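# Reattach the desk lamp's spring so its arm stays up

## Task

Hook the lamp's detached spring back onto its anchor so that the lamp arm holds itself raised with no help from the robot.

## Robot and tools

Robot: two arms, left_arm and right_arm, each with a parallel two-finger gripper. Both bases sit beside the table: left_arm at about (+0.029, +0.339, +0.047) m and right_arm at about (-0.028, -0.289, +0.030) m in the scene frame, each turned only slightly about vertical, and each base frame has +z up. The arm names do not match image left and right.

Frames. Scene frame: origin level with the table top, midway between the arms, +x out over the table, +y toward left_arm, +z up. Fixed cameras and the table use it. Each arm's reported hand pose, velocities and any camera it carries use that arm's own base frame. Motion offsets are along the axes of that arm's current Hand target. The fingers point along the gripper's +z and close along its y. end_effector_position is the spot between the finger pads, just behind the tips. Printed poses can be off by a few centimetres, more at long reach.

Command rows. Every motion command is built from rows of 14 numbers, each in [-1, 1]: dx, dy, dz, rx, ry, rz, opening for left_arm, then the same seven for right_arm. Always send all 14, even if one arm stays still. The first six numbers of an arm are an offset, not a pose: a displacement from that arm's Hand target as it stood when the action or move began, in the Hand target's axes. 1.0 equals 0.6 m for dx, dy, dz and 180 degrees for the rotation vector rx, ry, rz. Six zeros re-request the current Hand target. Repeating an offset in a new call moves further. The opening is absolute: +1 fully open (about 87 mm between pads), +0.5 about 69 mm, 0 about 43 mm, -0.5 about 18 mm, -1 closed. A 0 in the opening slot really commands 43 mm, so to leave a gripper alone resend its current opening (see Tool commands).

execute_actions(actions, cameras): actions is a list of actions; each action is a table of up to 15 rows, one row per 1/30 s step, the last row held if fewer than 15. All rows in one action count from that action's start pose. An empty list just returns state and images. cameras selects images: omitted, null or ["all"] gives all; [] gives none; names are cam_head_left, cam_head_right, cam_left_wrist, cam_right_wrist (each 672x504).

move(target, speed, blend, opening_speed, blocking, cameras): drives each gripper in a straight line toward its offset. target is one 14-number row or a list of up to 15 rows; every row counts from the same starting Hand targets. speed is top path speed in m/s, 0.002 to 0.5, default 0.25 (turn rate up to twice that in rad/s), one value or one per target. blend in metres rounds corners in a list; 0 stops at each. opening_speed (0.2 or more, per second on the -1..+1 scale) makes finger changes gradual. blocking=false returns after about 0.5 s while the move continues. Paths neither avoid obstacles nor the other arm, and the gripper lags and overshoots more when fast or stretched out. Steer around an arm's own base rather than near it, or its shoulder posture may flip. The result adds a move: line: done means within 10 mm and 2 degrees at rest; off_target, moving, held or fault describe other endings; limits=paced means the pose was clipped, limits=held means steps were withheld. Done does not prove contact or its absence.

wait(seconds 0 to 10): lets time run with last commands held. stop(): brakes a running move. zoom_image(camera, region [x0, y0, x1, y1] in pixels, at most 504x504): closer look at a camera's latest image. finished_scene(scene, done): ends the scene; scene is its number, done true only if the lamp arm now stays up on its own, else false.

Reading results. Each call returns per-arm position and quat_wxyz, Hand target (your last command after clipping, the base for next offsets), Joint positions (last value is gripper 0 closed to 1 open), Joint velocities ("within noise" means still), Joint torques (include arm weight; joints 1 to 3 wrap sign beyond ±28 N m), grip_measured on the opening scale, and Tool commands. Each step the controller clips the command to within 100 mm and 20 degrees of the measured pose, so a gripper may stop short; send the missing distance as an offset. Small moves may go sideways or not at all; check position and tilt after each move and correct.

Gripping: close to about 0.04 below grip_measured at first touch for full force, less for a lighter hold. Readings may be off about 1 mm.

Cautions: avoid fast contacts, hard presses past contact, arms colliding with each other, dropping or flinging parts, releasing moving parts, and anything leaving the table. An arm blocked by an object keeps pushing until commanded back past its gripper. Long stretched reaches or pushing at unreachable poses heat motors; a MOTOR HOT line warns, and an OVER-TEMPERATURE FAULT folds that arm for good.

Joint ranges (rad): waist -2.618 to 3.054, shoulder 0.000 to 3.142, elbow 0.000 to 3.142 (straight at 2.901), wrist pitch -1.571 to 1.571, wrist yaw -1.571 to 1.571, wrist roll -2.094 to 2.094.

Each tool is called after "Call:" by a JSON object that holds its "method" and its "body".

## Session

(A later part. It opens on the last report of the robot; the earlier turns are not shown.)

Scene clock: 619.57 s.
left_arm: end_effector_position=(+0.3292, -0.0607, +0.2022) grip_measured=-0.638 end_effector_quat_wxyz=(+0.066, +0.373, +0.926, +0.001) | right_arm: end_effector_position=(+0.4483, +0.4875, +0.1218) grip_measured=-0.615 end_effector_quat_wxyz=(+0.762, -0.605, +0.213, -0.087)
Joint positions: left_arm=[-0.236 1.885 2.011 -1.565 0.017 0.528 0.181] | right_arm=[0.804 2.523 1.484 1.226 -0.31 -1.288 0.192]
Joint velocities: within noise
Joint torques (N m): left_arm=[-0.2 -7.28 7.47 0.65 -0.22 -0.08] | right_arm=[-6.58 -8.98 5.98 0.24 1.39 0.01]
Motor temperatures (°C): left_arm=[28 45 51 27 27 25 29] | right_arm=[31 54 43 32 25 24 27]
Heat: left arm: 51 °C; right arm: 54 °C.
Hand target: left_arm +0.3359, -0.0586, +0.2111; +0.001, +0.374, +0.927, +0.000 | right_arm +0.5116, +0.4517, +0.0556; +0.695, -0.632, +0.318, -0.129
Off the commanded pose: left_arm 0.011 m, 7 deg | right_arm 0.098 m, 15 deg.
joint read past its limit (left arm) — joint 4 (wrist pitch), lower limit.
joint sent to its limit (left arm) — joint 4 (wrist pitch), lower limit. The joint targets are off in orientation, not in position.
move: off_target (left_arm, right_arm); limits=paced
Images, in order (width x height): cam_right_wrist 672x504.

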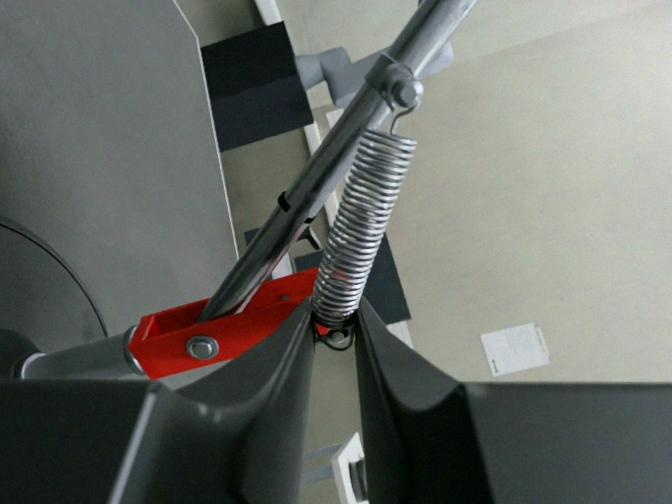

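Call:
{"method": "move", "body": {"target": [0,0,0,0,0,0,-0.9,0.0,0.0,0.018,0,0,0,-0.95], "speed": 0.05, "cameras": ["cam_right_wrist","cam_left_wrist","cam_head_right"]}}

Call:
{"method": "zoom_image", "body": {"camera": "cam_right_wrist", "region": [290, 280, 390, 380]}}

Scene clock: 627.07 s.
left_arm: end_effector_position=(+0.3359, -0.0623, +0.2011) grip_measured=-0.638 end_effector_quat_wxyz=(+0.077, +0.372, +0.925, +0.003) | right_arm: end_effector_position=(+0.4583, +0.4880, +0.1222) grip_measured=-0.615 end_effector_quat_wxyz=(+0.765, -0.600, +0.215, -0.095)
Joint positions: left_arm=[-0.236 1.889 2.011 -1.539 0.017 0.527 0.181] | right_arm=[0.796 2.549 1.53 1.217 -0.301 -1.291 0.192]
Joint velocities: within noise
Joint torques (N m): left_arm=[-0.17 -7.54 7.54 0.43 -0.22 -0.07] | right_arm=[-5.61 -9.29 6.89 0.08 1.32 0.04]
Motor temperatures (°C): left_arm=[28 44 51 27 27 25 29] | right_arm=[31 53 42 32 25 24 27]
Heat: left arm: 51 °C; right arm: 53 °C.
Hand target: left_arm +0.3360, -0.0586, +0.2111; +0.001, +0.374, +0.927, +0.000 | right_arm +0.5182, +0.4603, +0.0556; +0.695, -0.632, +0.318, -0.129
Off the commanded pose: left_arm 0.011 m, 9 deg | right_arm 0.094 m, 15 deg.
joint sent to its limit (left arm) — joint 4 (wrist pitch), lower limit. The joint targets are off in orientation, not in position.
move: off_target (left_arm, right_arm)
Images, in order (width x height): cam_head_right 672x504, cam_left_wrist 672x504, cam_right_wrist 672x504.

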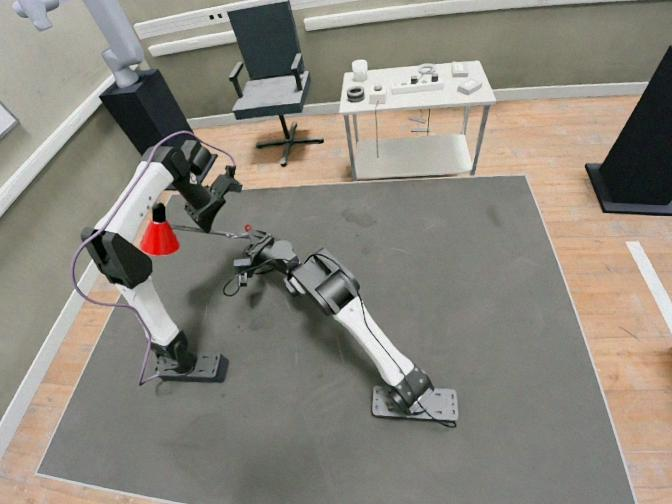

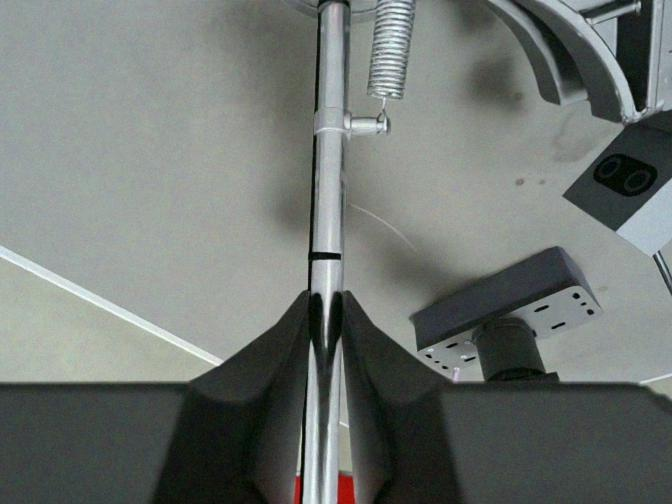

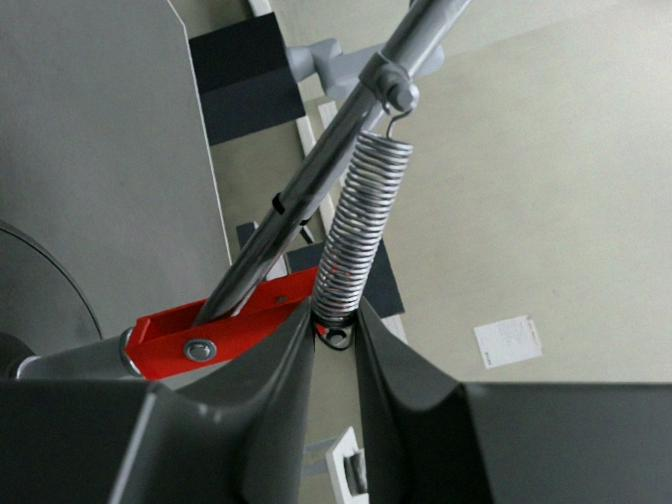

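Scaled by 5.040 from the camera's 672x504 image, which has a finer 960x720 frame.

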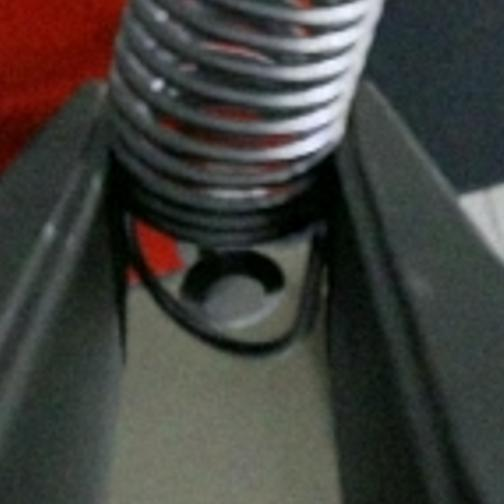

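Call:
{"method": "move", "body": {"target": [[0,0,0,0,0,0,-0.9,0.0,0.0,-0.02,0,0,0,-0.95],[0,0,0,0,0,0,-0.9,0.0,0.0,-0.02,-0.11,0.05,0,-0.95]], "speed": 0.08, "cameras": ["cam_right_wrist","cam_left_wrist"]}}

Call:
{"method": "zoom_image", "body": {"camera": "cam_right_wrist", "region": [290, 280, 390, 380]}}

Scene clock: 651.73 s.
left_arm: end_effector_position=(+0.3486, -0.0657, +0.1982) grip_measured=-0.639 end_effector_quat_wxyz=(+0.096, +0.371, +0.924, +0.005) | right_arm: end_effector_position=(+0.4829, +0.4915, +0.1204) grip_measured=-0.616 end_effector_quat_wxyz=(-0.639, +0.701, -0.302, +0.093)
Joint positions: left_arm=[-0.236 1.899 2.011 -1.49 0.018 0.526 0.181] | right_arm=[0.796 2.411 1.689 0.553 -0.221 -1.347 0.192]
Joint velocities: within noise
Joint torques (N m): left_arm=[-0.13 -8.34 7.77 0.01 -0.22 -0.04] | right_arm=[-3.67 -10.88 7.1 0.12 1.28 0.03]
Motor temperatures (°C): left_arm=[28 44 51 26 27 25 29] | right_arm=[32 55 43 31 26 24 27]
Heat: left arm: 51 °C; right arm: 55 °C.
Hand target: left_arm +0.3360, -0.0586, +0.2111; +0.001, +0.374, +0.927, +0.000 | right_arm +0.5110, +0.4507, +0.0558; -0.549, +0.730, -0.388, +0.121
Off the commanded pose: left_arm 0.019 m, 11 deg | right_arm 0.082 m, 15 deg.
joint sent to its limit (left arm) — joint 4 (wrist pitch), lower limit. The joint targets are off in orientation, not in position.
move: off_target (left_arm, right_arm)
Images, in order (width x height): cam_left_wrist 672x504, cam_right_wrist 672x504.

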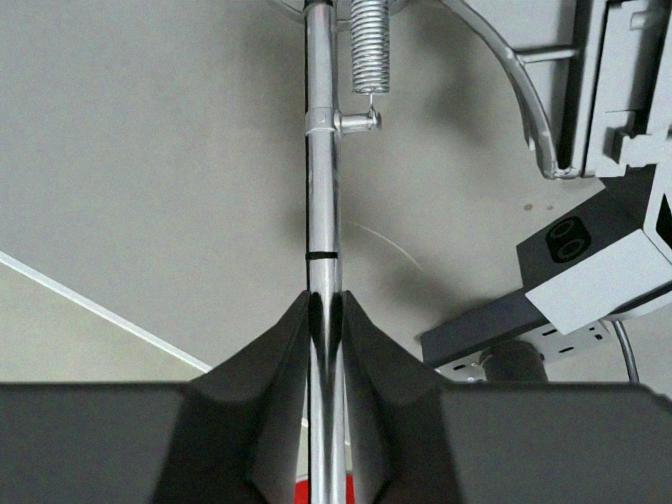

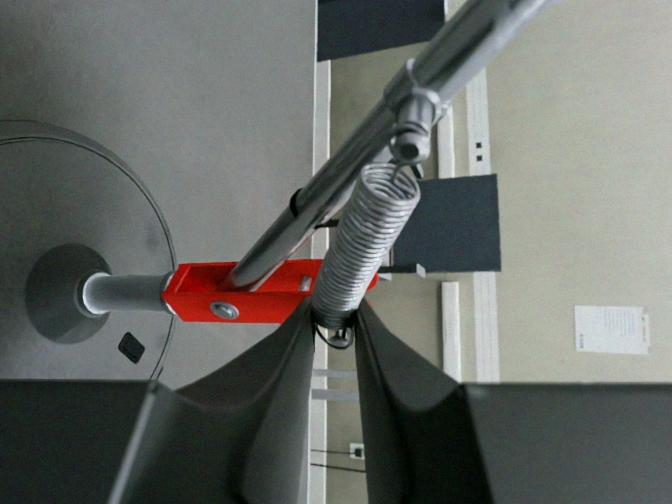

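Scaled by 5.040 from the camera's 672x504 image, which has a finer 960x720 frame.

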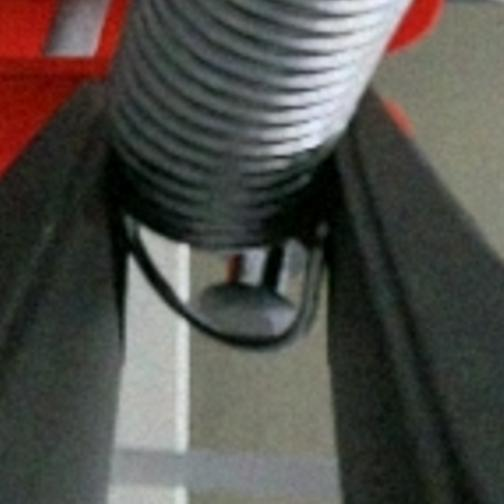

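Call:
{"method": "move", "body": {"target": [-0.025,0,-0.04,0,0,0,-0.9,0.0,0.0,0,0,0,0,-0.95], "speed": 0.06, "cameras": ["cam_right_wrist","cam_left_wrist"]}}

Call:
{"method": "zoom_image", "body": {"camera": "cam_right_wrist", "region": [290, 280, 390, 380]}}

Scene clock: 663.07 s.
left_arm: end_effector_position=(+0.3606, -0.0754, +0.2117) grip_measured=-0.639 end_effector_quat_wxyz=(+0.127, +0.376, +0.918, +0.008) | right_arm: end_effector_position=(+0.4832, +0.4915, +0.1206) grip_measured=-0.616 end_effector_quat_wxyz=(-0.638, +0.702, -0.302, +0.094)
Joint positions: left_arm=[-0.254 1.914 2.084 -1.487 0.018 0.521 0.181] | right_arm=[0.796 2.411 1.692 0.544 -0.219 -1.349 0.192]
Joint velocities: within noise
Joint torques (N m): left_arm=[-0.47 -9.84 9.1 0.08 -0.26 -0.17] | right_arm=[-3.63 -10.7 7.04 0.15 1.27 0.08]
Motor temperatures (°C): left_arm=[28 46 52 26 27 25 29] | right_arm=[31 54 44 30 26 24 27]
Heat: left arm: 52 °C; right arm: 54 °C.
Hand target: left_arm +0.3467, -0.0689, +0.2351; +0.001, +0.374, +0.928, +0.000 | right_arm +0.5110, +0.4507, +0.0558; -0.549, +0.730, -0.388, +0.121
Off the commanded pose: left_arm 0.028 m, 14 deg | right_arm 0.081 m, 15 deg.
joint sent to its limit (left arm) — joint 4 (wrist pitch), lower limit. The joint targets are off in orientation, not in position.
move: off_target (left_arm, right_arm)
Images, in order (width x height): cam_left_wrist 672x504, cam_right_wrist 672x504.

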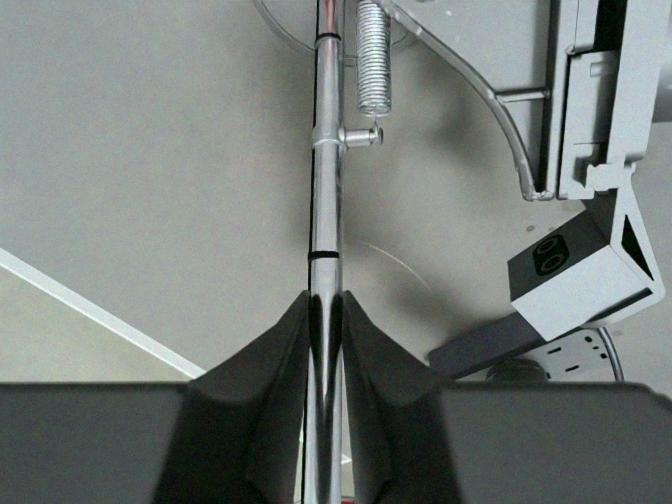

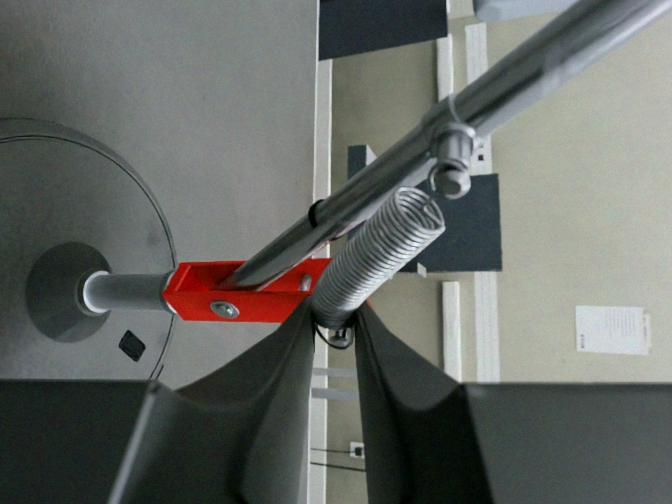

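Scaled by 5.040 from the camera's 672x504 image, which has a finer 960x720 frame.

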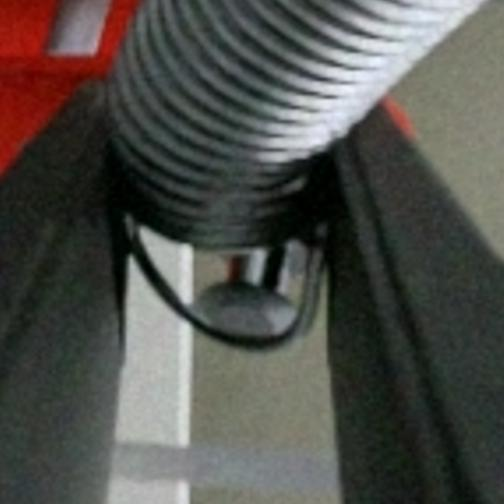

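Call:
{"method": "move", "body": {"target": [0,0,0,0,0,0,-0.9,0.01,0.0,0.016,0,0,0,-0.95], "speed": 0.06, "cameras": ["cam_right_wrist","cam_left_wrist"]}}

Call:
{"method": "zoom_image", "body": {"camera": "cam_right_wrist", "region": [290, 280, 390, 380]}}

Call:
{"method": "zoom_image", "body": {"camera": "cam_head_right", "region": [160, 180, 310, 290]}}

Scene clock: 668.67 s.
left_arm: end_effector_position=(+0.3619, -0.0764, +0.2119) grip_measured=-0.639 end_effector_quat_wxyz=(+0.130, +0.374, +0.918, +0.008) | right_arm: end_effector_position=(+0.4868, +0.4937, +0.1212) grip_measured=-0.616 end_effector_quat_wxyz=(-0.633, +0.705, -0.306, +0.094)
Joint positions: left_arm=[-0.255 1.914 2.084 -1.48 0.018 0.515 0.181] | right_arm=[0.796 2.422 1.729 0.507 -0.214 -1.349 0.192]
Joint velocities: within noise
Joint torques (N m): left_arm=[-0.35 -9.83 9.16 0.02 -0.25 -0.11] | right_arm=[-4.41 -8.66 7.87 0.4 1.13 0.08]
Motor temperatures (°C): left_arm=[28 47 52 26 27 25 29] | right_arm=[31 54 44 30 26 24 27]
Heat: left arm: 52 °C; right arm: 54 °C.
Hand target: left_arm +0.3467, -0.0689, +0.2351; +0.001, +0.374, +0.927, +0.000 | right_arm +0.5207, +0.4532, +0.0506; -0.549, +0.730, -0.388, +0.121
Off the commanded pose: left_arm 0.029 m, 15 deg | right_arm 0.088 m, 14 deg.
joint sent to its limit (left arm) — joint 4 (wrist pitch), lower limit. The joint targets are off in orientation, not in position.
move: off_target (left_arm, right_arm)
Images, in order (width x height): cam_left_wrist 672x504, cam_right_wrist 672x504.

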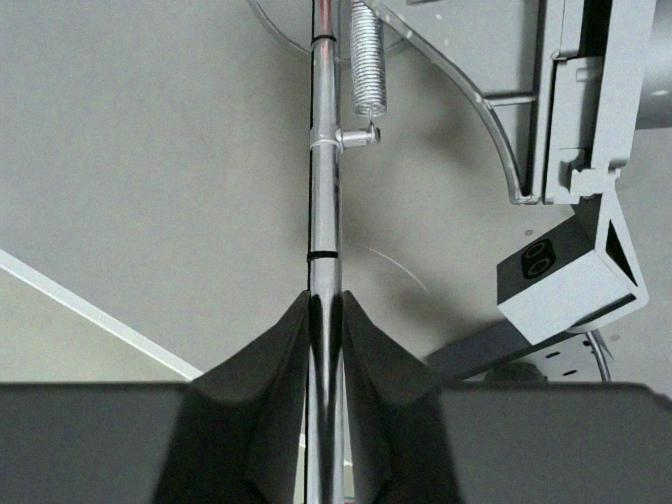

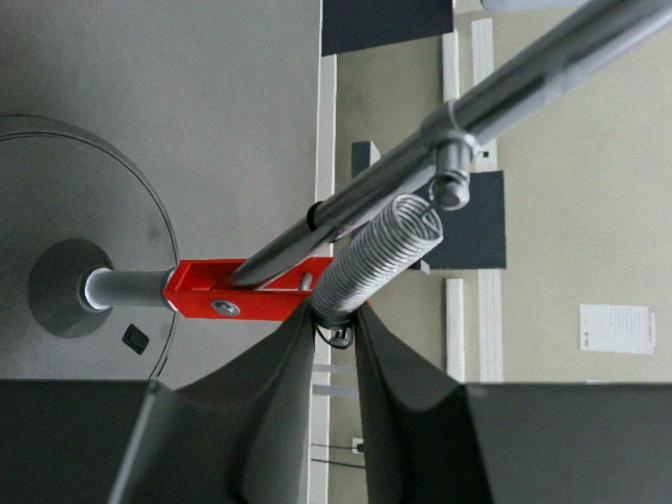

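Scaled by 5.040 from the camera's 672x504 image, which has a finer 960x720 frame.

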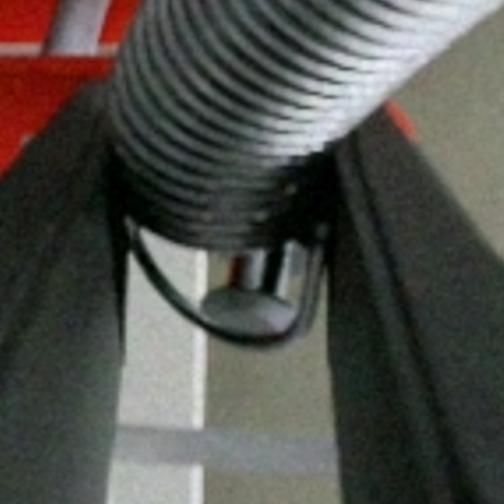

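This scene's latest camera images include none from cam_head_right. They are from: cam_left_wrist, cam_right_wrist. cam_head_right's image comes with the result of a call that names it in "cameras".

Call:
{"method": "move", "body": {"target": [0,0,0,0,0,0,-0.9,0.01,0.0,-0.01,0,-0.13,0,-0.95], "speed": 0.08, "cameras": ["cam_right_wrist","cam_left_wrist"]}}

Call:
{"method": "zoom_image", "body": {"camera": "cam_right_wrist", "region": [290, 280, 390, 380]}}

Scene clock: 682.13 s.
left_arm: end_effector_position=(+0.3620, -0.0767, +0.2118) grip_measured=-0.639 end_effector_quat_wxyz=(+0.130, +0.371, +0.919, +0.007) | right_arm: end_effector_position=(+0.4779, +0.4833, +0.1171) grip_measured=-0.630 end_effector_quat_wxyz=(+0.671, -0.719, +0.173, +0.044)
Joint positions: left_arm=[-0.255 1.915 2.085 -1.48 0.019 0.51 0.181] | right_arm=[0.662 2.464 1.711 0.625 -0.734 -1.357 0.185]
Joint velocities: within noise
Joint torques (N m): left_arm=[-0.29 -9.87 9.11 0.02 -0.26 -0.07] | right_arm=[-5.78 -9.25 5.75 0.46 0.91 0.03]
Motor temperatures (°C): left_arm=[28 48 54 26 27 25 29] | right_arm=[31 53 44 30 26 24 27]
Heat: left arm: 54 °C; right arm: 53 °C.
Hand target: left_arm +0.3467, -0.0689, +0.2350; +0.001, +0.374, +0.928, +0.000 | right_arm +0.5211, +0.4449, +0.0512; +0.616, -0.739, +0.269, +0.030
Off the commanded pose: left_arm 0.029 m, 15 deg | right_arm 0.088 m, 13 deg.
joint sent to its limit (left arm) — joint 4 (wrist pitch), lower limit. The joint targets are off in orientation, not in position.
move: off_target (left_arm, right_arm)
Images, in order (width x height): cam_left_wrist 672x504, cam_right_wrist 672x504.

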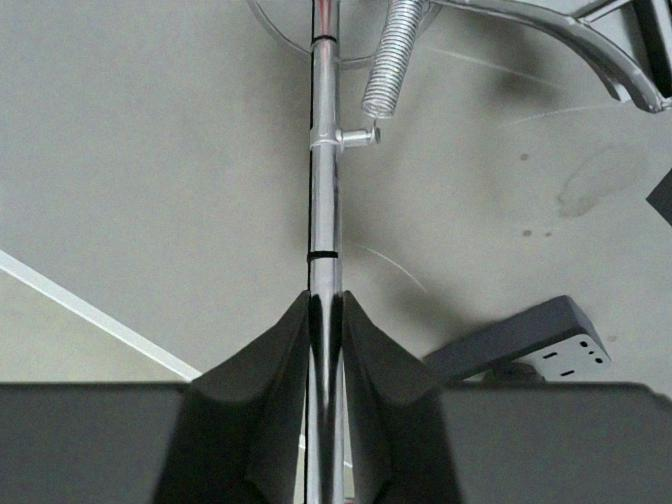

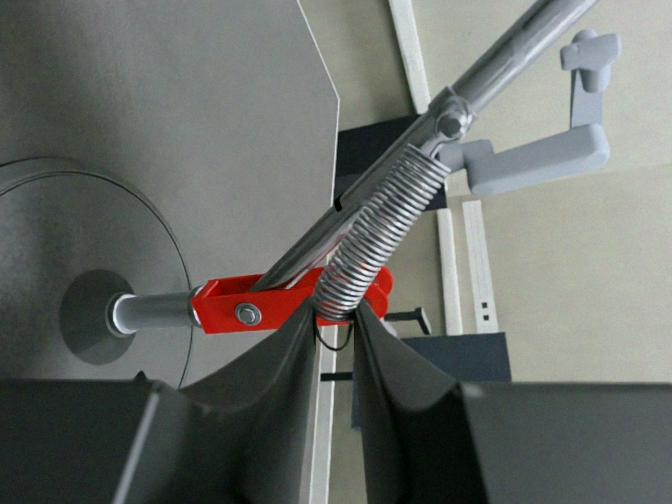

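Scaled by 5.040 from the camera's 672x504 image, which has a finer 960x720 frame.

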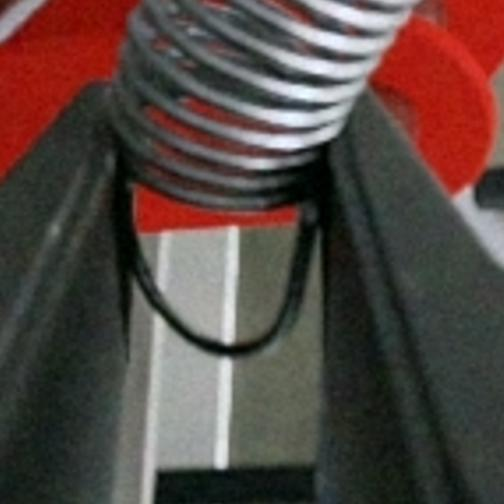

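Call:
{"method": "move", "body": {"target": [0,0,0,0,0,0,-0.9,0.0,-0.02,-0.012,0,0,0,-0.95], "speed": 0.06, "cameras": ["cam_right_wrist"]}}

Call:
{"method": "zoom_image", "body": {"camera": "cam_right_wrist", "region": [290, 260, 410, 380]}}

Scene clock: 686.97 s.
left_arm: end_effector_position=(+0.3619, -0.0772, +0.2117) grip_measured=-0.639 end_effector_quat_wxyz=(+0.130, +0.370, +0.920, +0.006) | right_arm: end_effector_position=(+0.4792, +0.4803, +0.1176) grip_measured=-0.630 end_effector_quat_wxyz=(+0.673, -0.719, +0.169, +0.046)
Joint positions: left_arm=[-0.255 1.915 2.085 -1.48 0.021 0.508 0.181] | right_arm=[0.654 2.464 1.71 0.629 -0.75 -1.357 0.185]
Joint velocities: within noise
Joint torques (N m): left_arm=[-0.28 -9.87 9.1 0.02 -0.27 -0.05] | right_arm=[-6.16 -11.51 6.48 0.14 0.95 0.02]
Motor temperatures (°C): left_arm=[28 49 54 25 27 25 29] | right_arm=[31 53 44 30 26 24 27]
Heat: left arm: 54 °C; right arm: 53 °C.
Hand target: left_arm +0.3467, -0.0689, +0.2350; +0.001, +0.374, +0.928, +0.000 | right_arm +0.5242, +0.4393, +0.0637; +0.616, -0.740, +0.269, +0.030
Off the commanded pose: left_arm 0.029 m, 15 deg | right_arm 0.081 m, 13 deg.
joint sent to its limit (left arm) — joint 4 (wrist pitch), lower limit. The joint targets are off in orientation, not in position.
move: off_target (left_arm, right_arm)
Images, in order (width x height): cam_right_wrist 672x504.

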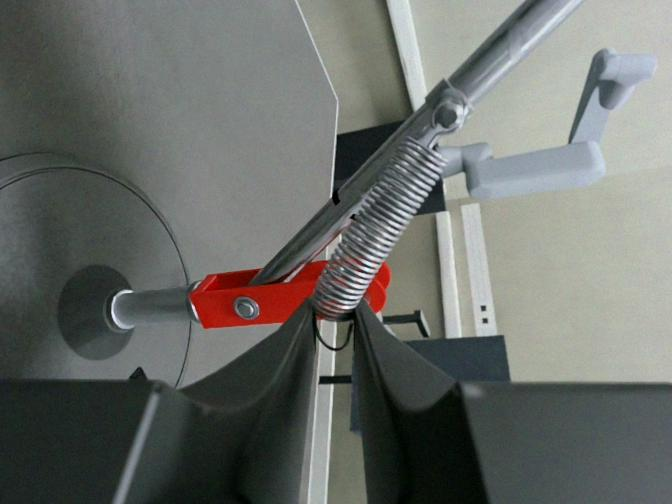

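Scaled by 4.200 from the camera's 672x504 image, which has a finer 960x720 frame.

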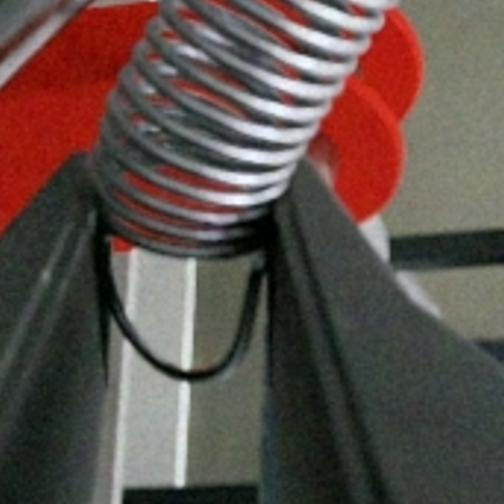

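Call:
{"method": "move", "body": {"target": [0,0,0,0,0,0,-0.9,-0.005,-0.035,-0.006,0,0.04,0,-0.95], "speed": 0.06, "cameras": ["cam_right_wrist"]}}

Call:
{"method": "zoom_image", "body": {"camera": "cam_right_wrist", "region": [290, 260, 410, 380]}}

Scene clock: 694.27 s.
left_arm: end_effector_position=(+0.3620, -0.0793, +0.2126) grip_measured=-0.639 end_effector_quat_wxyz=(+0.132, +0.371, +0.919, +0.004) | right_arm: end_effector_position=(+0.4887, +0.4768, +0.1222) grip_measured=-0.630 end_effector_quat_wxyz=(-0.653, +0.727, -0.211, -0.023)
Joint positions: left_arm=[-0.258 1.915 2.088 -1.48 0.026 0.507 0.181] | right_arm=[0.665 2.429 1.731 0.514 -0.65 -1.366 0.185]
Joint velocities: within noise
Joint torques (N m): left_arm=[-0.01 -9.87 8.87 0.03 -0.3 -0.04] | right_arm=[-4.36 -13.49 7.12 0.32 1.48 0.02]
Motor temperatures (°C): left_arm=[28 50 54 25 27 25 29] | right_arm=[32 54 44 30 26 24 27]
Heat: left arm: 54 °C; right arm: 54 °C.
Hand target: left_arm +0.3467, -0.0690, +0.2351; +0.001, +0.374, +0.928, +0.000 | right_arm +0.5297, +0.4391, +0.0847; -0.598, +0.740, -0.307, +0.017
Off the commanded pose: left_arm 0.029 m, 15 deg | right_arm 0.067 m, 14 deg.
joint sent to its limit (left arm) — joint 4 (wrist pitch), lower limit. The joint targets are off in orientation, not in position.
move: off_target (left_arm, right_arm)
Images, in order (width x height): cam_right_wrist 672x504.

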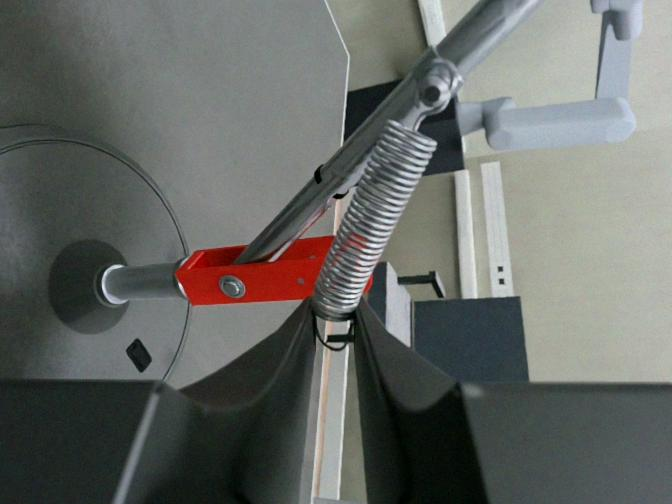

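Scaled by 4.200 from the camera's 672x504 image, which has a finer 960x720 frame.

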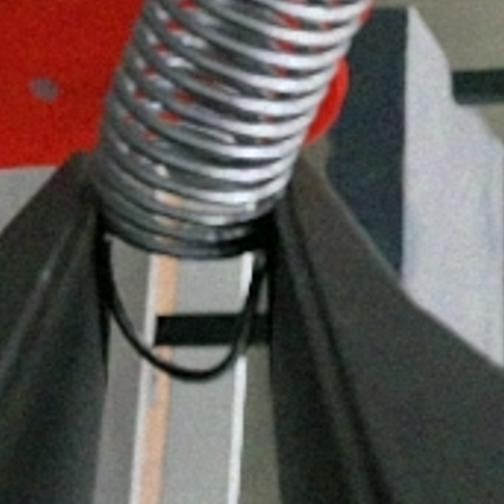

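Call:
{"method": "move", "body": {"target": [0,0,0,0,0,0,-0.9,-0.012,-0.014,0,0,0.03,0,-0.95], "speed": 0.06, "cameras": ["cam_right_wrist"]}}

Call:
{"method": "zoom_image", "body": {"camera": "cam_right_wrist", "region": [290, 260, 410, 380]}}

Scene clock: 699.07 s.
left_arm: end_effector_position=(+0.3620, -0.0794, +0.2126) grip_measured=-0.639 end_effector_quat_wxyz=(+0.133, +0.371, +0.919, +0.004) | right_arm: end_effector_position=(+0.4908, +0.4816, +0.1258) grip_measured=-0.630 end_effector_quat_wxyz=(-0.635, +0.731, -0.249, +0.009)
Joint positions: left_arm=[-0.258 1.915 2.088 -1.479 0.026 0.507 0.181] | right_arm=[0.702 2.408 1.753 0.433 -0.515 -1.367 0.185]
Joint velocities: within noise
Joint torques (N m): left_arm=[-0.01 -9.85 8.87 0.02 -0.3 -0.04] | right_arm=[-3.97 -13.63 7.82 0.51 1.44 0.05]
Motor temperatures (°C): left_arm=[28 51 54 25 27 25 29] | right_arm=[31 55 44 30 26 24 27]
Heat: left arm: 54 °C; right arm: 55 °C.
Hand target: left_arm +0.3467, -0.0690, +0.2350; +0.001, +0.374, +0.927, +0.000 | right_arm +0.5275, +0.4433, +0.0946; -0.583, +0.738, -0.335, +0.052
Off the commanded pose: left_arm 0.029 m, 15 deg | right_arm 0.062 m, 13 deg.
joint sent to its limit (left arm) — joint 4 (wrist pitch), lower limit. The joint targets are off in orientation, not in position.
move: off_target (left_arm, right_arm)
Images, in order (width x height): cam_right_wrist 672x504.

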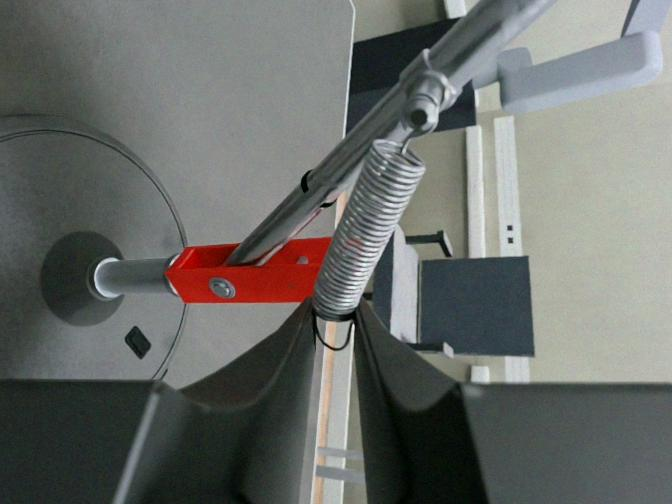

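Scaled by 4.200 from the camera's 672x504 image, which has a finer 960x720 frame.

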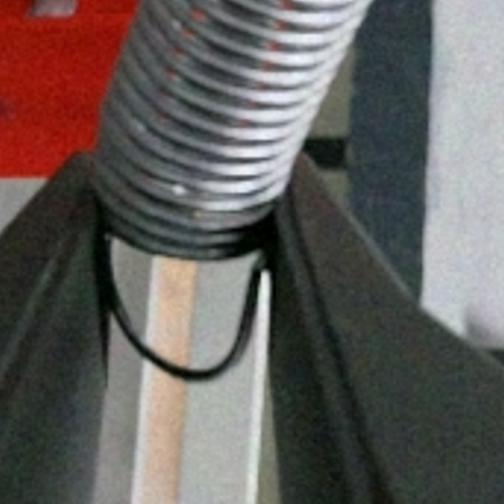

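Call:
{"method": "move", "body": {"target": [0,0,0,0,0,0,-0.9,-0.006,0,0.02,0,0,0,-0.95], "speed": 0.05, "cameras": ["cam_right_wrist"]}}

Call:
{"method": "zoom_image", "body": {"camera": "cam_right_wrist", "region": [290, 260, 410, 380]}}

Scene clock: 703.97 s.
left_arm: end_effector_position=(+0.3620, -0.0794, +0.2126) grip_measured=-0.639 end_effector_quat_wxyz=(+0.133, +0.371, +0.919, +0.004) | right_arm: end_effector_position=(+0.4913, +0.4868, +0.1275) grip_measured=-0.630 end_effector_quat_wxyz=(-0.627, +0.735, -0.257, +0.008)
Joint positions: left_arm=[-0.258 1.915 2.088 -1.479 0.026 0.507 0.181] | right_arm=[0.712 2.414 1.797 0.372 -0.496 -1.367 0.185]
Joint velocities: within noise
Joint torques (N m): left_arm=[-0.01 -9.85 8.85 0.02 -0.3 -0.04] | right_arm=[-3.62 -10.89 9.2 0.88 1.39 0.1]
Motor temperatures (°C): left_arm=[28 51 54 25 27 25 29] | right_arm=[31 57 43 30 26 24 27]
Heat: left arm: 54 °C; right arm: 57 °C.
Hand target: left_arm +0.3467, -0.0690, +0.2350; +0.001, +0.374, +0.927, +0.000 | right_arm +0.5303, +0.4552, +0.0919; -0.583, +0.738, -0.335, +0.052
Off the commanded pose: left_arm 0.029 m, 15 deg | right_arm 0.062 m, 11 deg.
joint sent to its limit (left arm) — joint 4 (wrist pitch), lower limit. The joint targets are off in orientation, not in position.
move: off_target (left_arm, right_arm)
Images, in order (width x height): cam_right_wrist 672x504.

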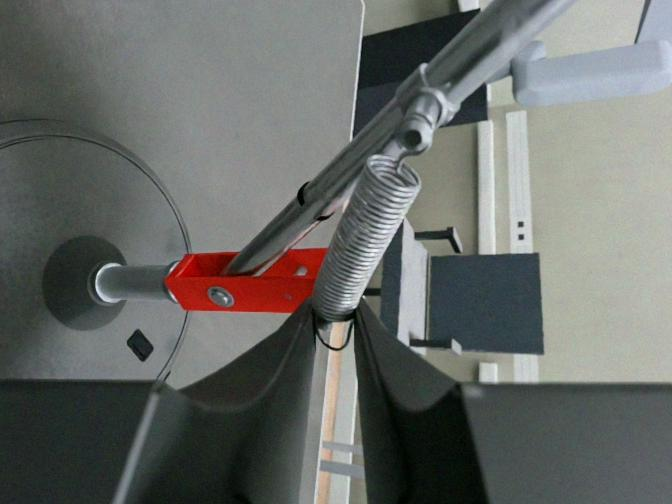

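Scaled by 4.200 from the camera's 672x504 image, which has a finer 960x720 frame.

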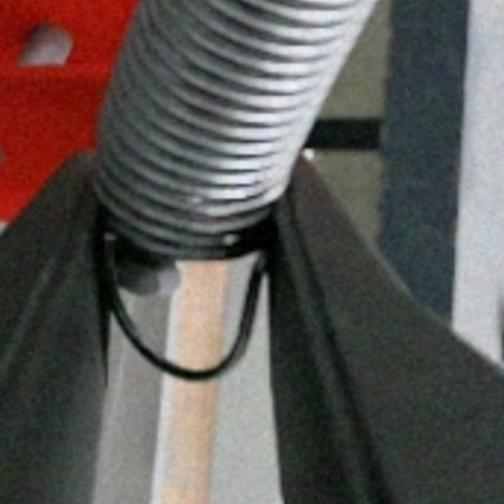

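Call:
{"method": "move", "body": {"target": [0,0,0,0,0,0,-0.9,0.0,0.014,0.012,0,0,0,-0.95], "speed": 0.05, "cameras": ["cam_right_wrist"]}}

Call:
{"method": "zoom_image", "body": {"camera": "cam_right_wrist", "region": [290, 260, 410, 380]}}

Scene clock: 706.87 s.
left_arm: end_effector_position=(+0.3623, -0.0794, +0.2127) grip_measured=-0.639 end_effector_quat_wxyz=(+0.133, +0.371, +0.919, +0.004) | right_arm: end_effector_position=(+0.4922, +0.4894, +0.1260) grip_measured=-0.630 end_effector_quat_wxyz=(-0.628, +0.734, -0.257, +0.011)
Joint positions: left_arm=[-0.258 1.915 2.088 -1.478 0.026 0.507 0.181] | right_arm=[0.716 2.426 1.806 0.379 -0.488 -1.367 0.185]
Joint velocities: within noise
Joint torques (N m): left_arm=[-0.01 -9.85 8.85 0.02 -0.3 -0.04] | right_arm=[-3.29 -9.58 8.76 0.98 1.39 0.12]
Motor temperatures (°C): left_arm=[28 52 54 25 27 25 29] | right_arm=[31 57 44 30 26 24 27]
Heat: left arm: 54 °C; right arm: 57 °C.
Hand target: left_arm +0.3467, -0.0690, +0.2350; +0.001, +0.374, +0.927, +0.000 | right_arm +0.5301, +0.4604, +0.0822; -0.583, +0.738, -0.335, +0.052
Off the commanded pose: left_arm 0.029 m, 15 deg | right_arm 0.065 m, 11 deg.
joint sent to its limit (left arm) — joint 4 (wrist pitch), lower limit. The joint targets are off in orientation, not in position.
move: off_target (left_arm, right_arm)
Images, in order (width x height): cam_right_wrist 672x504.

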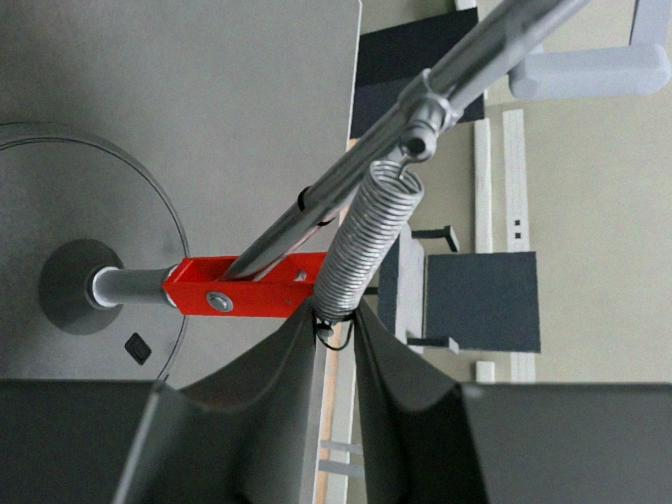

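Scaled by 4.200 from the camera's 672x504 image, which has a finer 960x720 frame.

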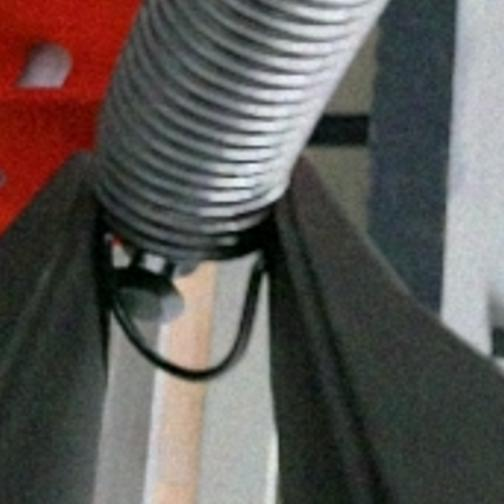

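Call:
{"method": "move", "body": {"target": [0,0,0,0,0,0,-0.9,0.0,0.014,0.005,0,0,0,-0.95], "speed": 0.05, "cameras": ["cam_right_wrist"]}}

Call:
{"method": "zoom_image", "body": {"camera": "cam_right_wrist", "region": [290, 260, 410, 380]}}

Call:
{"method": "move", "body": {"target": [0,0,0,0,0,0,-0.9,0.004,0.005,0.014,0,0,0,-0.95], "speed": 0.05, "cameras": ["cam_right_wrist"]}}

Call:
{"method": "zoom_image", "body": {"camera": "cam_right_wrist", "region": [290, 260, 410, 380]}}

Scene clock: 711.50 s.
left_arm: end_effector_position=(+0.3633, -0.0795, +0.2128) grip_measured=-0.639 end_effector_quat_wxyz=(+0.135, +0.371, +0.919, +0.004) | right_arm: end_effector_position=(+0.4939, +0.4905, +0.1255) grip_measured=-0.630 end_effector_quat_wxyz=(-0.633, +0.731, -0.255, +0.017)
Joint positions: left_arm=[-0.258 1.915 2.088 -1.474 0.025 0.507 0.181] | right_arm=[0.717 2.435 1.806 0.404 -0.48 -1.367 0.185]
Joint velocities: within noise
Joint torques (N m): left_arm=[-0.01 -9.84 8.9 -0.02 -0.3 -0.04] | right_arm=[-2.95 -9.47 7.56 0.98 1.33 0.12]
Motor temperatures (°C): left_arm=[28 52 54 25 27 25 29] | right_arm=[31 57 44 30 26 24 27]
Heat: left arm: 54 °C; right arm: 57 °C.
Hand target: left_arm +0.3467, -0.0690, +0.2350; +0.001, +0.374, +0.927, +0.000 | right_arm +0.5278, +0.4621, +0.0736; -0.583, +0.738, -0.335, +0.052
Off the commanded pose: left_arm 0.030 m, 15 deg | right_arm 0.068 m, 12 deg.
joint sent to its limit (left arm) — joint 4 (wrist pitch), lower limit. The joint targets are off in orientation, not in position.
move: off_target (left_arm, right_arm)
Images, in order (width x height): cam_right_wrist 672x504.

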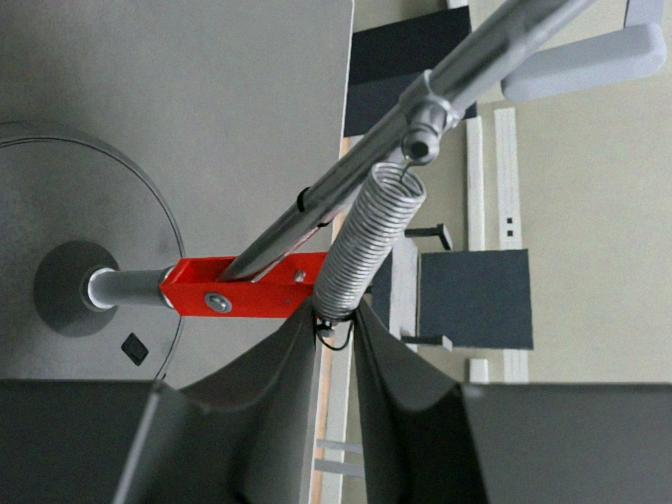

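Scaled by 4.200 from the camera's 672x504 image, which has a finer 960x720 frame.

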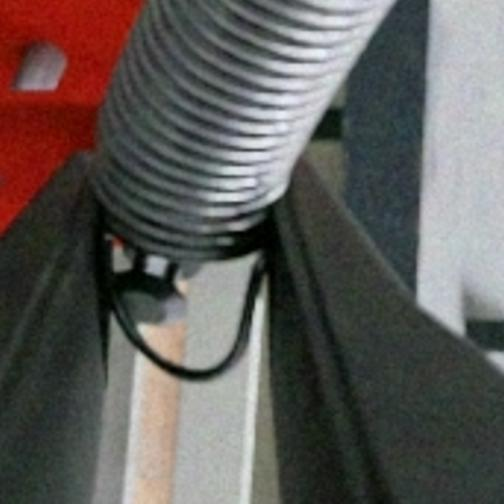

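Scene clock: 712.40 s.
left_arm: end_effector_position=(+0.3659, -0.0795, +0.2132) grip_measured=-0.639 end_effector_quat_wxyz=(+0.140, +0.371, +0.918, +0.007) | right_arm: end_effector_position=(+0.4988, +0.4940, +0.1249) grip_measured=-0.630 end_effector_quat_wxyz=(-0.640, +0.726, -0.251, +0.022)
Joint positions: left_arm=[-0.258 1.915 2.088 -1.464 0.021 0.507 0.181] | right_arm=[0.717 2.463 1.833 0.427 -0.477 -1.367 0.185]
Joint velocities: within noise
Joint torques (N m): left_arm=[-0.02 -9.8 8.99 -0.11 -0.26 -0.04] | right_arm=[-2.76 -9.11 8.31 0.77 1.36 0.13]
Motor temperatures (°C): left_arm=[28 52 54 25 27 25 29] | right_arm=[31 57 44 30 26 24 27]
Heat: left arm: 54 °C; right arm: 57 °C.
Hand target: left_arm +0.3467, -0.0690, +0.2350; +0.001, +0.374, +0.927, +0.000 | right_arm +0.5324, +0.4674, +0.0676; -0.583, +0.738, -0.335, +0.052
Off the commanded pose: left_arm 0.031 m, 16 deg | right_arm 0.072 m, 12 deg.
joint sent to its limit (left arm) — joint 4 (wrist pitch), lower limit. The joint targets are off in orientation, not in position.
move: off_target (left_arm, right_arm)
Images, in order (width x height): cam_right_wrist 672x504.

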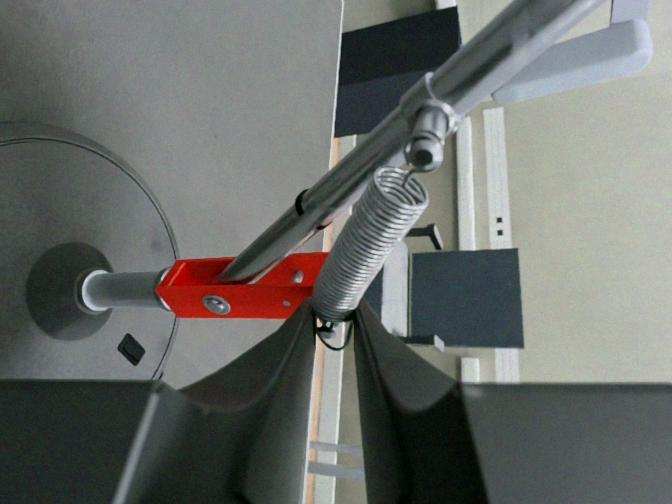

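Scaled by 4.200 from the camera's 672x504 image, which has a finer 960x720 frame.

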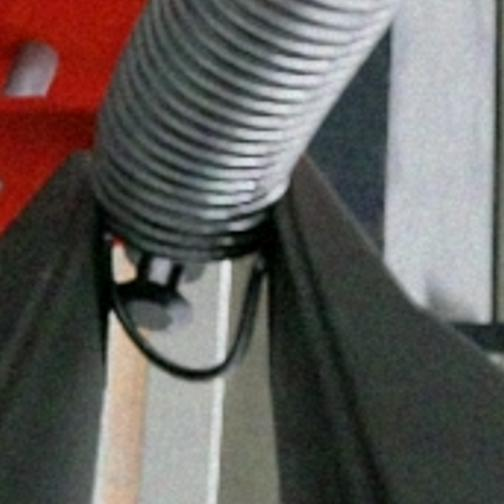

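Call:
{"method": "move", "body": {"target": [[0,0,0,0,0,0,-0.9,0.0,0.022,-0.022,0,0,0,-0.95],[0,0,0,0,0,0,-0.9,0.0,0.022,-0.01,0,0,0,-0.95]], "speed": 0.05, "cameras": ["cam_right_wrist"]}}

Call:
{"method": "zoom_image", "body": {"camera": "cam_right_wrist", "region": [290, 260, 410, 380]}}

Scene clock: 722.10 s.
left_arm: end_effector_position=(+0.3663, -0.0796, +0.2132) grip_measured=-0.639 end_effector_quat_wxyz=(+0.140, +0.371, +0.918, +0.007) | right_arm: end_effector_position=(+0.4960, +0.4934, +0.1212) grip_measured=-0.630 end_effector_quat_wxyz=(-0.648, +0.719, -0.248, +0.032)
Joint positions: left_arm=[-0.258 1.916 2.09 -1.464 0.021 0.507 0.181] | right_arm=[0.723 2.463 1.789 0.498 -0.46 -1.367 0.185]
Joint velocities: within noise
Joint torques (N m): left_arm=[-0.02 -9.88 8.87 -0.1 -0.26 -0.03] | right_arm=[-3.02 -10.37 5.74 0.62 1.22 0.14]
Motor temperatures (°C): left_arm=[28 53 54 25 27 25 29] | right_arm=[31 55 45 30 26 24 27]
Heat: left arm: 54 °C; right arm: 55 °C.
Hand target: left_arm +0.3467, -0.0690, +0.2351; +0.001, +0.374, +0.927, +0.000 | right_arm +0.5237, +0.4613, +0.0576; -0.583, +0.738, -0.335, +0.052
Off the commanded pose: left_arm 0.031 m, 16 deg | right_arm 0.076 m, 13 deg.
joint sent to its limit (left arm) — joint 4 (wrist pitch), lower limit. The joint targets are off in orientation, not in position.
move: off_target (left_arm, right_arm)
Images, in order (width x height): cam_right_wrist 672x504.

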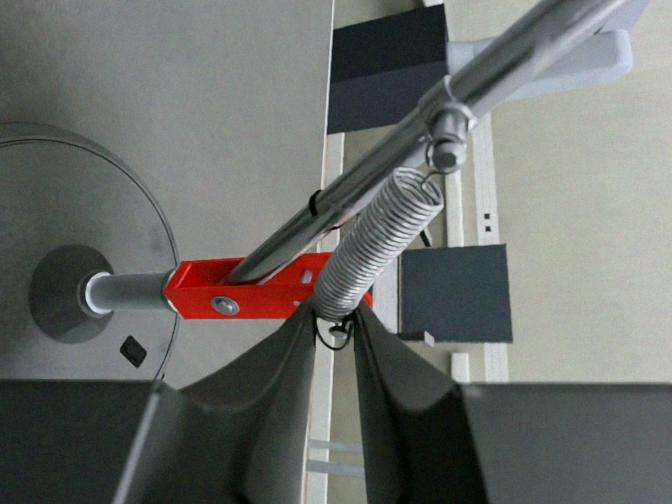

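Scaled by 4.200 from the camera's 672x504 image, which has a finer 960x720 frame.

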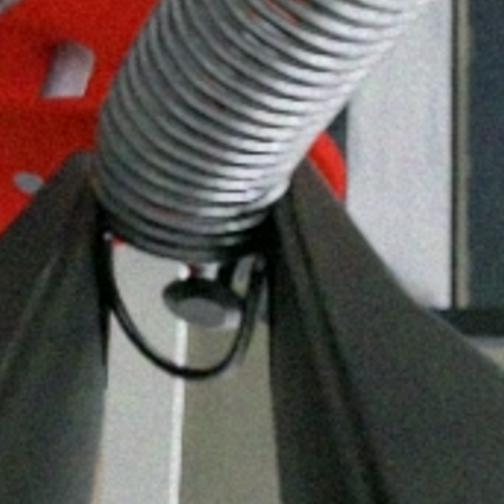

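Call:
{"method": "move", "body": {"target": [0,0,0,0,0,0,-0.9,-0.003,-0.006,0.022,0,0,0,-0.95], "speed": 0.05, "cameras": ["cam_right_wrist","cam_left_wrist"]}}

Call:
{"method": "zoom_image", "body": {"camera": "cam_right_wrist", "region": [290, 260, 410, 380]}}

Scene clock: 727.17 s.
left_arm: end_effector_position=(+0.3676, -0.0792, +0.2127) grip_measured=-0.639 end_effector_quat_wxyz=(+0.141, +0.370, +0.918, +0.009) | right_arm: end_effector_position=(+0.4997, +0.4990, +0.1224) grip_measured=-0.630 end_effector_quat_wxyz=(-0.651, +0.717, -0.246, +0.035)
Joint positions: left_arm=[-0.258 1.918 2.09 -1.46 0.017 0.507 0.181] | right_arm=[0.728 2.488 1.831 0.491 -0.453 -1.367 0.185]
Joint velocities: within noise
Joint torques (N m): left_arm=[-0.03 -10.02 8.91 -0.14 -0.23 -0.03] | right_arm=[-2.62 -9.26 8.32 0.45 1.24 0.19]
Motor temperatures (°C): left_arm=[28 53 54 25 27 25 29] | right_arm=[31 55 45 30 26 24 27]
Heat: left arm: 54 °C; right arm: 55 °C.
Hand target: left_arm +0.3467, -0.0690, +0.2350; +0.001, +0.374, +0.927, +0.000 | right_arm +0.5300, +0.4735, +0.0572; -0.583, +0.738, -0.335, +0.052
Off the commanded pose: left_arm 0.032 m, 16 deg | right_arm 0.076 m, 13 deg.
joint sent to its limit (left arm) — joint 4 (wrist pitch), lower limit. The joint targets are off in orientation, not in position.
move: off_target (left_arm, right_arm)
Images, in order (width x height): cam_left_wrist 672x504, cam_right_wrist 672x504.

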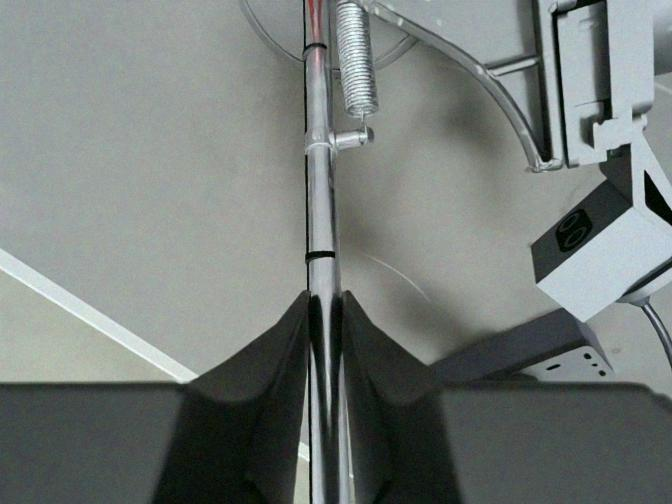

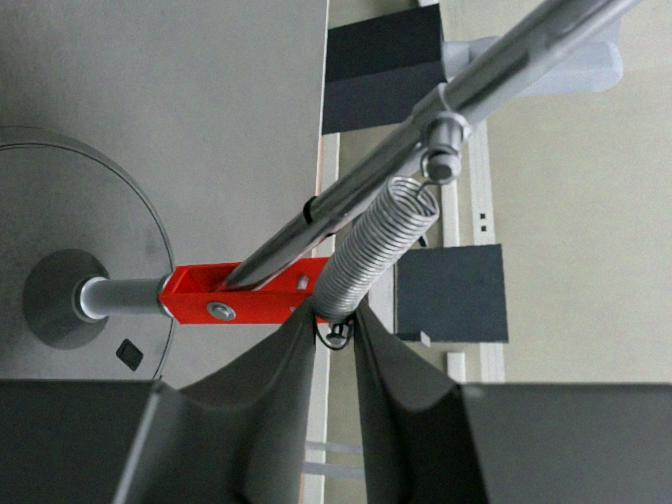

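Scaled by 4.200 from the camera's 672x504 image, which has a finer 960x720 frame.

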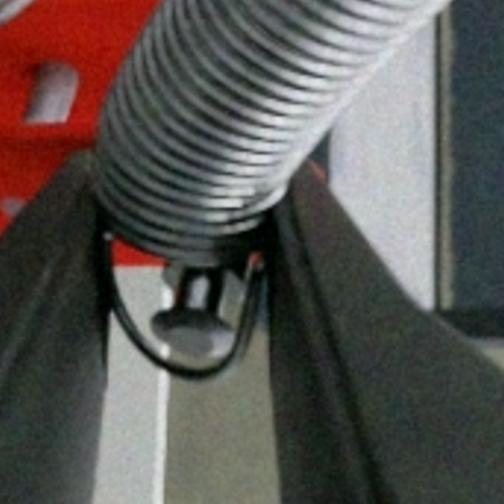

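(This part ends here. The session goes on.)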